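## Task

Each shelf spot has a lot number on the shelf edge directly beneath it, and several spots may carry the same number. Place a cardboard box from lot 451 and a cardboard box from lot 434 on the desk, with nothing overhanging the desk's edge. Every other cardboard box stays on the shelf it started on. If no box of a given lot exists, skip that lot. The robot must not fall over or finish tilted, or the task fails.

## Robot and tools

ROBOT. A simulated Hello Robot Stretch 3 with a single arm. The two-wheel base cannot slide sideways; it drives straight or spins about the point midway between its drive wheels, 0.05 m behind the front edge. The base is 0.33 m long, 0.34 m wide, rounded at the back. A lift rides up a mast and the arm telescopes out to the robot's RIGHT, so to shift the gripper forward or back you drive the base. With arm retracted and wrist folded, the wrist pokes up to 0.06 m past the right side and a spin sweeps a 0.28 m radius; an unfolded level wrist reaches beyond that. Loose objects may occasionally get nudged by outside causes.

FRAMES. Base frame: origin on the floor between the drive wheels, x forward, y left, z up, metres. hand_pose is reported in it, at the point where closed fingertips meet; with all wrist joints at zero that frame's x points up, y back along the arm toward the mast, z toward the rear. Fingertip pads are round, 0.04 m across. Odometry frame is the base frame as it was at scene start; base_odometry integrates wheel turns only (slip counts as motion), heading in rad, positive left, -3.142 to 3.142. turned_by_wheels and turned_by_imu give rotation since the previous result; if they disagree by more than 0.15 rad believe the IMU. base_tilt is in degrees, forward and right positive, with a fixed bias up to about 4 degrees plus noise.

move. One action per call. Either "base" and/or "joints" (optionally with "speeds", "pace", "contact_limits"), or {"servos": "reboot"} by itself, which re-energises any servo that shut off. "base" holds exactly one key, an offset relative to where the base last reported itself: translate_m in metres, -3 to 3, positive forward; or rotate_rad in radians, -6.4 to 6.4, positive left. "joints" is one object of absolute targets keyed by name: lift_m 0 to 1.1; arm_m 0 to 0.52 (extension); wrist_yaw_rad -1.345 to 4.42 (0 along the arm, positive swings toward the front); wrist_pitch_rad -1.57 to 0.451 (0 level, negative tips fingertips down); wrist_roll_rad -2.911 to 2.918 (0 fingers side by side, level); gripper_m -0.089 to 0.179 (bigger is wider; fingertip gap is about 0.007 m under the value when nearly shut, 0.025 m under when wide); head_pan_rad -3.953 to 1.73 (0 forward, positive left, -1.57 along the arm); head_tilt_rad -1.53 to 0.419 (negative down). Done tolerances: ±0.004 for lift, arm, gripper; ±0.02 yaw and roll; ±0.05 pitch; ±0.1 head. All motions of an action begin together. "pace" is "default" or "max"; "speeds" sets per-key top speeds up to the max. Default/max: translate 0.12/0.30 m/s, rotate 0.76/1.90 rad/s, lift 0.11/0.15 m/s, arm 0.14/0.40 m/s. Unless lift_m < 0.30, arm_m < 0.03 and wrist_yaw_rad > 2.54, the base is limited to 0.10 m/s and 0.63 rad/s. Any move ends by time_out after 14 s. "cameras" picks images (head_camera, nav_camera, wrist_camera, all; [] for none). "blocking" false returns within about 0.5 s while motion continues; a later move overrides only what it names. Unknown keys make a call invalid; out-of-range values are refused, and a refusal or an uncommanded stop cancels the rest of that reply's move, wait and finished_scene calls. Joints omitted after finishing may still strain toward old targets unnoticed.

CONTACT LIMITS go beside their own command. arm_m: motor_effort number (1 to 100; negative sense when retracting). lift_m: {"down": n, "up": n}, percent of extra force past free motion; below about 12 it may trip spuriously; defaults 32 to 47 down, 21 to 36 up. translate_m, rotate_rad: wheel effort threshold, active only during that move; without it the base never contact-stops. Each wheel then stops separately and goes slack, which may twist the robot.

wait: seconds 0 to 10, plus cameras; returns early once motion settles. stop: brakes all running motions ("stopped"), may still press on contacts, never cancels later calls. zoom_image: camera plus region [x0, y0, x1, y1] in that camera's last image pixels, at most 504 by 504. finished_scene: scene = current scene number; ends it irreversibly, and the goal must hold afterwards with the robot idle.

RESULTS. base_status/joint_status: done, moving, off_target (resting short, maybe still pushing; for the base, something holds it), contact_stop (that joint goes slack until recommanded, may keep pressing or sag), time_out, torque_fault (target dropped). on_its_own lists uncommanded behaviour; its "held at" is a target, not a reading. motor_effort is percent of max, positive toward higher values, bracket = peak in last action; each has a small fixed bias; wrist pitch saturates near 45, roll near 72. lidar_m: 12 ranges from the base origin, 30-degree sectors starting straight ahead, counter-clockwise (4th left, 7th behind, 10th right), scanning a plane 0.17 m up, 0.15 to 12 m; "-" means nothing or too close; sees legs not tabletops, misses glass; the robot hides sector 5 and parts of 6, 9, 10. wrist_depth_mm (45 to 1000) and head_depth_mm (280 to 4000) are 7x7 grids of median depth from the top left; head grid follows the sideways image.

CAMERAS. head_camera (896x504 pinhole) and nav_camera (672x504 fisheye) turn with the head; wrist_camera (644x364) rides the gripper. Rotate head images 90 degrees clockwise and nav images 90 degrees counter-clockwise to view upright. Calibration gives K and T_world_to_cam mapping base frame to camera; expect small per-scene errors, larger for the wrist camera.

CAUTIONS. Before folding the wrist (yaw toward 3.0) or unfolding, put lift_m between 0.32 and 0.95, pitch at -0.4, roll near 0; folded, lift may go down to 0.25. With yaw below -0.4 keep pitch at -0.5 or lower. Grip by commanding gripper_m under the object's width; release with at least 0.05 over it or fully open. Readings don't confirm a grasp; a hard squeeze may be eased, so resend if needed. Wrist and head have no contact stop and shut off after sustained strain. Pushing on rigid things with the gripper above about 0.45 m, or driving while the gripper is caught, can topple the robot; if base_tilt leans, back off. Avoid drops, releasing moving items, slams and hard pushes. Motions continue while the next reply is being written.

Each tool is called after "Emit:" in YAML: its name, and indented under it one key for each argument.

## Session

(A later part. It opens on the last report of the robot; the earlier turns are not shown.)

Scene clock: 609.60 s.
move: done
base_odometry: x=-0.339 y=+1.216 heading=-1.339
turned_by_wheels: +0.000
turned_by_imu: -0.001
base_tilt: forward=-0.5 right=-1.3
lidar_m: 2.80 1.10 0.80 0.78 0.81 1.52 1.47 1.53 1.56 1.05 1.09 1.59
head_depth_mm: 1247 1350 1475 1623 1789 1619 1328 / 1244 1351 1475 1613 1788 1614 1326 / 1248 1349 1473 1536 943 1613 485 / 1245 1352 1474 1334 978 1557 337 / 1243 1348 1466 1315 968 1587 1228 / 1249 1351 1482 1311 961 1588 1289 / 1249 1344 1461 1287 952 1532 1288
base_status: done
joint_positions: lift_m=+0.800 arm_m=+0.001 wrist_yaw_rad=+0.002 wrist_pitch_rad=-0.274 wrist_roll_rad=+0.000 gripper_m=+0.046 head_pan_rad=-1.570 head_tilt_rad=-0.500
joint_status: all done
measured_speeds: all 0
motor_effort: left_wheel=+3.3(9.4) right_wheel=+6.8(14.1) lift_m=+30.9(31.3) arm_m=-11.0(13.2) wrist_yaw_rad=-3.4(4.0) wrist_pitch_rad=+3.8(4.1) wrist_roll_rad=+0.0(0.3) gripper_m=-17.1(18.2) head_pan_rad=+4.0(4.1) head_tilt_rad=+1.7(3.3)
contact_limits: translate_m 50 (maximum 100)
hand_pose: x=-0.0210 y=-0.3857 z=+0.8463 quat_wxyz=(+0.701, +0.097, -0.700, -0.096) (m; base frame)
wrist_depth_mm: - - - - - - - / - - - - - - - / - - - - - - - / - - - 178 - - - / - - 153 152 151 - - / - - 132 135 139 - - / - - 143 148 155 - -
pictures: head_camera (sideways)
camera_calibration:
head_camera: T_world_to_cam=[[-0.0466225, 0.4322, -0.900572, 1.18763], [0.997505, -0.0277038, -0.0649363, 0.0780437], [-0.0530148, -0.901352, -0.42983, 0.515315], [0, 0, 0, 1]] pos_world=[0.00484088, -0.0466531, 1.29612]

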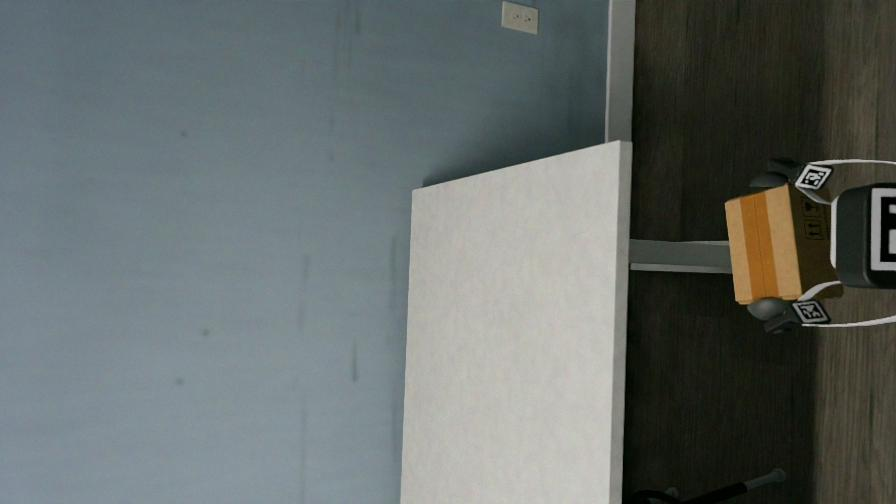

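Emit:
move:
  joints: {"arm_m": 0.51, "lift_m": 0.76}
  cameras: []

Emit:
move:
  joints: {"lift_m": 0.69}
  speeds: {"lift_m": 0.04}
  contact_limits: {"lift_m": {"down": 12}}
  cameras: ["head_camera","wrist_camera"]

Scene clock: 626.70 s.
move: done
base_odometry: x=-0.339 y=+1.216 heading=-1.339
turned_by_wheels: +0.000
turned_by_imu: +0.000
base_tilt: forward=-0.3 right=-1.1
lidar_m: 2.81 1.10 0.81 0.78 0.81 1.52 1.47 1.52 1.56 1.05 1.09 1.58
head_depth_mm: 1246 1351 1470 1621 1793 1631 338 / 1253 1352 1477 1606 1720 404 337 / 1256 1350 1469 1557 674 1562 1312 / 1246 1357 1465 1331 860 1550 1299 / 1243 1353 1466 1329 963 1596 1299 / 1245 1345 1465 1300 963 1588 1301 / 1244 1339 1478 1292 955 1527 1289
base_status: not commanded
joint_positions: lift_m=+0.760 arm_m=+0.510 wrist_yaw_rad=+0.002 wrist_pitch_rad=-0.274 wrist_roll_rad=+0.000 gripper_m=+0.046 head_pan_rad=-1.570 head_tilt_rad=-0.500
joint_status: all done
measured_speeds: all 0
motor_effort: left_wheel=+3.2(3.6) right_wheel=+7.5(8.0) lift_m=+29.7(34.6) arm_m=+13.5(15.3) wrist_yaw_rad=-2.1(4.3) wrist_pitch_rad=+4.0(4.2) wrist_roll_rad=-0.1(0.3) gripper_m=-17.3(18.1) head_pan_rad=+2.8(4.0) head_tilt_rad=+1.3(2.8)
contact_limits: translate_m 50 (maximum 100)
hand_pose: x=-0.0210 y=-0.8951 z=+0.8061 quat_wxyz=(+0.701, +0.098, -0.700, -0.096) (m; base frame)
wrist_depth_mm: - - - - - - - / - - - - - - - / - - - - - - - / - - - - - - - / - - 153 152 151 - - / - - 132 135 139 - - / - - 140 148 151 110 -
pictures: none
No camera images: "cameras" was empty.

Scene clock: 628.93 s.
move: done
base_odometry: x=-0.339 y=+1.216 heading=-1.339
turned_by_wheels: +0.000
turned_by_imu: +0.000
base_tilt: forward=-0.4 right=-1.3
lidar_m: 2.81 1.10 0.80 0.78 0.81 1.52 1.47 1.53 1.56 1.05 1.09 1.59
head_depth_mm: 1247 1357 1471 1617 1783 1630 1324 / 1253 1355 1471 1622 1787 1526 398 / 1248 1344 1470 1552 702 1509 1279 / 1249 1344 1472 1338 734 1547 1302 / 1246 1346 1465 1324 965 1588 1306 / 1239 1342 1467 1306 962 1578 1287 / 1248 1352 1463 1291 957 1533 1289
base_status: not commanded
joint_positions: lift_m=+0.690 arm_m=+0.510 wrist_yaw_rad=+0.002 wrist_pitch_rad=-0.203 wrist_roll_rad=+0.001 gripper_m=+0.046 head_pan_rad=-1.570 head_tilt_rad=-0.500
joint_status: all done
measured_speeds: all 0
on_its_own: wrist_pitch_rad is at rest, and its effort (-9.1) is outside its rest range (-8 to +12)
motor_effort: left_wheel=+3.1(3.6) right_wheel=+6.6(7.8) lift_m=+17.2(27.8) arm_m=+11.8(13.7) wrist_yaw_rad=-3.0(3.5) wrist_pitch_rad=-9.1(9.4) wrist_roll_rad=-0.4(0.8) gripper_m=-17.3(18.0) head_pan_rad=+3.0(3.9) head_tilt_rad=+1.5(2.0)
contact_limits: lift_m down 12 (down: maximum 72; up: maximum 65); translate_m 50 (maximum 100)
hand_pose: x=-0.0209 y=-0.9011 z=+0.7535 quat_wxyz=(+0.703, +0.073, -0.704, -0.071) (m; base frame)
wrist_depth_mm: - - - - - - - / - - - - - - - / - - - - - - - / - - - - - - - / - - 150 142 148 - - / - - 132 136 139 - - / - - 140 147 149 110 -
pictures: head_camera (sideways), wrist_camera
camera_calibration:
head_camera: T_world_to_cam=[[-0.0466209, 0.432196, -0.900574, 1.18764], [0.99751, -0.0276147, -0.0648918, 0.0779898], [-0.0529151, -0.901357, -0.429833, 0.515318], [0, 0, 0, 1]] pos_world=[0.00484117, -0.0466531, 1.29612]
wrist_camera: T_world_to_cam=[[-0.99889, -0.0433795, -0.018375, -0.0394822], [-0.00019617, 0.393865, -0.919168, 1.08001], [0.0471103, -0.918144, -0.393436, -0.363752], [0, 0, 0, 1]] pos_world=[-0.0220901, -0.761066, 0.848871]

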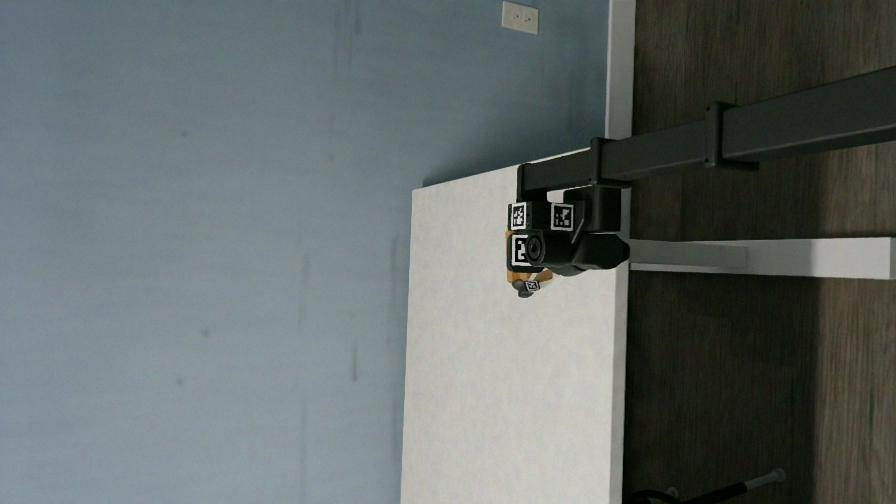

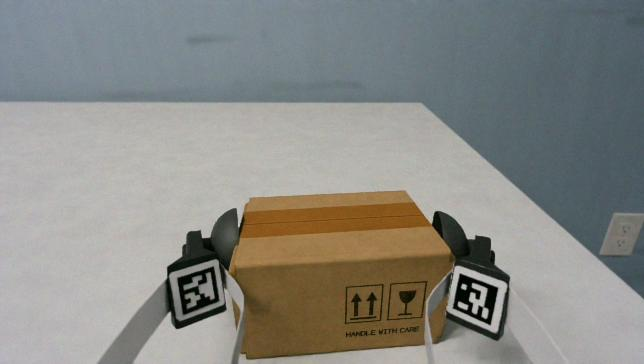

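Raise slightly to relax, then release.

Emit:
move:
  joints: {"lift_m": 0.707}
  speeds: {"lift_m": 0.04}
  cameras: []

Emit:
move:
  joints: {"gripper_m": 0.179}
  cameras: ["wrist_camera"]

Emit:
move:
  joints: {"arm_m": 0.25}
  cameras: ["wrist_camera", "head_camera"]

Scene clock: 634.40 s.
move: done
base_odometry: x=-0.339 y=+1.216 heading=-1.339
turned_by_wheels: +0.000
turned_by_imu: +0.000
base_tilt: forward=-0.3 right=-1.2
lidar_m: 2.80 1.10 0.80 0.78 0.81 1.52 1.47 1.53 1.56 1.06 1.09 1.58
head_depth_mm: 1245 1355 1478 1614 1796 1626 1323 / 1248 1348 1470 1621 1765 523 389 / 1247 1350 1471 1548 693 1514 1300 / 1249 1348 1465 1329 727 1552 1304 / 1249 1342 1474 1316 966 1598 1300 / 1245 1338 1466 1309 963 1573 1285 / 1256 1350 1457 1287 950 1524 1287
base_status: not commanded
joint_positions: lift_m=+0.707 arm_m=+0.510 wrist_yaw_rad=+0.002 wrist_pitch_rad=-0.259 wrist_roll_rad=-0.002 gripper_m=+0.046 head_pan_rad=-1.570 head_tilt_rad=-0.500
joint_status: all done
measured_speeds: all 0
motor_effort: left_wheel=+2.8(3.4) right_wheel=+6.4(7.4) lift_m=+29.6(31.4) arm_m=+8.3(9.2) wrist_yaw_rad=-2.9(4.1) wrist_pitch_rad=+1.2(9.2) wrist_roll_rad=+0.4(0.8) gripper_m=-17.1(17.8) head_pan_rad=+2.9(3.6) head_tilt_rad=+0.8(1.8)
contact_limits: translate_m 50 (maximum 100)
hand_pose: x=-0.0210 y=-0.8965 z=+0.7568 quat_wxyz=(+0.702, +0.092, -0.700, -0.091) (m; base frame)
wrist_depth_mm: - - - - - - - / - - - - - - - / - - - - - - - / - - - 184 - - - / - - 149 143 149 - - / - - 132 138 139 - - / - - 143 150 152 - -
pictures: none
No camera images: "cameras" was empty.

Scene clock: 636.27 s.
move: done
base_odometry: x=-0.339 y=+1.216 heading=-1.339
turned_by_wheels: +0.000
turned_by_imu: +0.000
base_tilt: forward=-0.4 right=-1.3
lidar_m: 2.81 1.10 0.81 0.78 0.81 1.52 1.47 1.52 1.56 1.06 1.09 1.58
head_depth_mm: 1258 1349 1480 1625 1786 1628 1327 / 1253 1358 1472 1623 1769 523 389 / 1249 1347 1470 1545 692 1506 1308 / 1243 1354 1468 1334 726 1550 1299 / 1245 1345 1473 1318 962 1596 1293 / 1251 1350 1460 1315 959 1585 1289 / 1247 1349 1468 1287 952 1521 1290
base_status: not commanded
joint_positions: lift_m=+0.707 arm_m=+0.510 wrist_yaw_rad=+0.001 wrist_pitch_rad=-0.263 wrist_roll_rad=-0.002 gripper_m=+0.179 head_pan_rad=-1.570 head_tilt_rad=-0.500
joint_status: all done
measured_speeds: all 0
motor_effort: left_wheel=+3.1(3.6) right_wheel=+7.2(7.5) lift_m=+24.5(29.7) arm_m=+6.3(8.6) wrist_yaw_rad=-0.6(3.3) wrist_pitch_rad=+2.1(2.1) wrist_roll_rad=+0.3(0.8) gripper_m=+0.5(83.3) head_pan_rad=+2.7(3.7) head_tilt_rad=+0.6(1.7)
contact_limits: translate_m 50 (maximum 100)
hand_pose: x=-0.0214 y=-0.8961 z=+0.7557 quat_wxyz=(+0.702, +0.093, -0.700, -0.093) (m; base frame)
wrist_depth_mm: - - - - - - - / - - - - - - - / - - - - - - - / - - - 183 - - - / - 142 150 149 149 - - / - 126 136 137 141 - - / - - 146 150 153 - 105
pictures: wrist_camera
camera_calibration:
wrist_camera: T_world_to_cam=[[-0.998984, -0.0412774, -0.018064, -0.0379935], [-0.00238031, 0.448703, -0.893678, 1.10993], [0.0449941, -0.892727, -0.448346, -0.293972], [0, 0, 0, 1]] pos_world=[-0.0220859, -0.762033, 0.85943]

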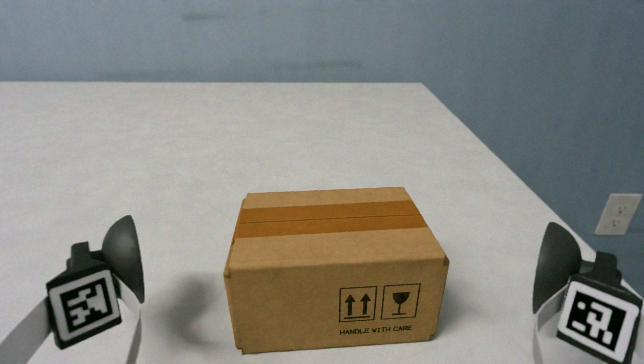

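Scene clock: 639.40 s.
move: done
base_odometry: x=-0.339 y=+1.216 heading=-1.339
turned_by_wheels: +0.000
turned_by_imu: +0.000
base_tilt: forward=-0.3 right=-1.3
lidar_m: 2.81 1.10 0.80 0.78 0.81 1.52 1.47 1.52 1.56 1.05 1.09 1.58
head_depth_mm: 1247 1361 1477 1615 1795 1632 1329 / 1251 1342 1461 1619 1780 1571 394 / 1251 1353 1475 1546 943 468 467 / 1249 1347 1475 1332 975 497 1202 / 1247 1344 1462 1322 969 1551 1299 / 1245 1347 1464 1303 958 1588 1296 / 1246 1346 1466 1288 952 1529 1283
base_status: not commanded
joint_positions: lift_m=+0.707 arm_m=+0.250 wrist_yaw_rad=+0.001 wrist_pitch_rad=-0.264 wrist_roll_rad=-0.002 gripper_m=+0.179 head_pan_rad=-1.570 head_tilt_rad=-0.500
joint_status: all done
measured_speeds: all 0
motor_effort: left_wheel=+2.9(3.6) right_wheel=+7.1(7.6) lift_m=+25.1(25.2) arm_m=-11.9(14.8) wrist_yaw_rad=-1.0(2.1) wrist_pitch_rad=+2.2(2.2) wrist_roll_rad=+0.3(0.7) gripper_m=+0.7(1.1) head_pan_rad=+2.9(3.7) head_tilt_rad=+1.1(1.7)
contact_limits: translate_m 50 (maximum 100)
hand_pose: x=-0.0214 y=-0.6360 z=+0.7556 quat_wxyz=(+0.702, +0.094, -0.700, -0.093) (m; base frame)
wrist_depth_mm: - - - - - - - / - - - - - - - / - - - 375 - - - / - - - - - - - / - 146 - - - - - / - - - - - - - / 117 959 - 981 - 955 105
pictures: head_camera (sideways), wrist_camera
camera_calibration:
head_camera: T_world_to_cam=[[-0.0466209, 0.432196, -0.900574, 1.18764], [0.99751, -0.0276147, -0.0648918, 0.0779898], [-0.0529151, -0.901357, -0.429833, 0.515318], [0, 0, 0, 1]] pos_world=[0.00484117, -0.0466531, 1.29612]
wrist_camera: T_world_to_cam=[[-0.998984, -0.0412659, -0.018091, -0.0272383], [-0.00238125, 0.449303, -0.893376, 0.993263], [0.0449943, -0.892426, -0.448945, -0.0613313], [0, 0, 0, 1]] pos_world=[-0.0220859, -0.502134, 0.859331]

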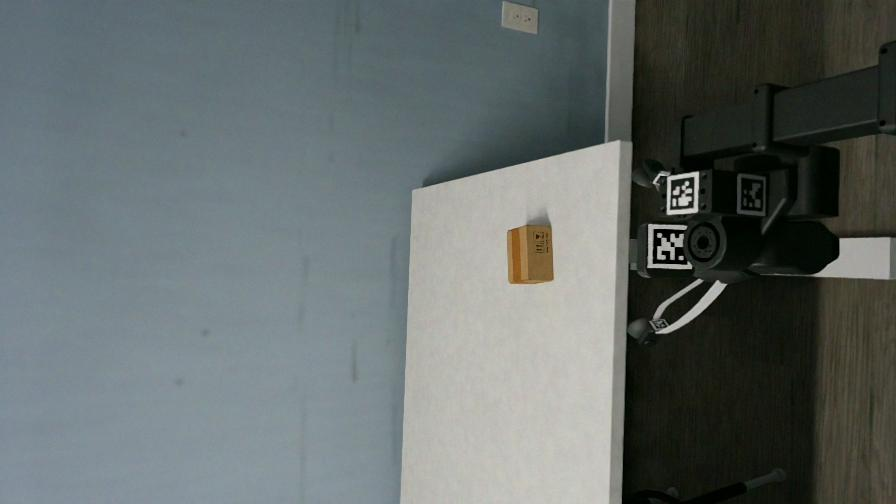

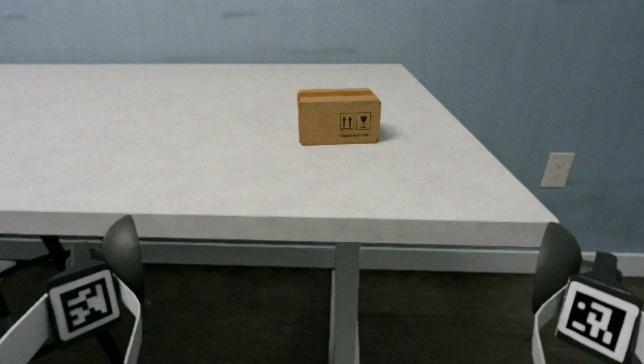

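Emit:
finished_scene:
  scene: 2

The scene is finished: the task was done.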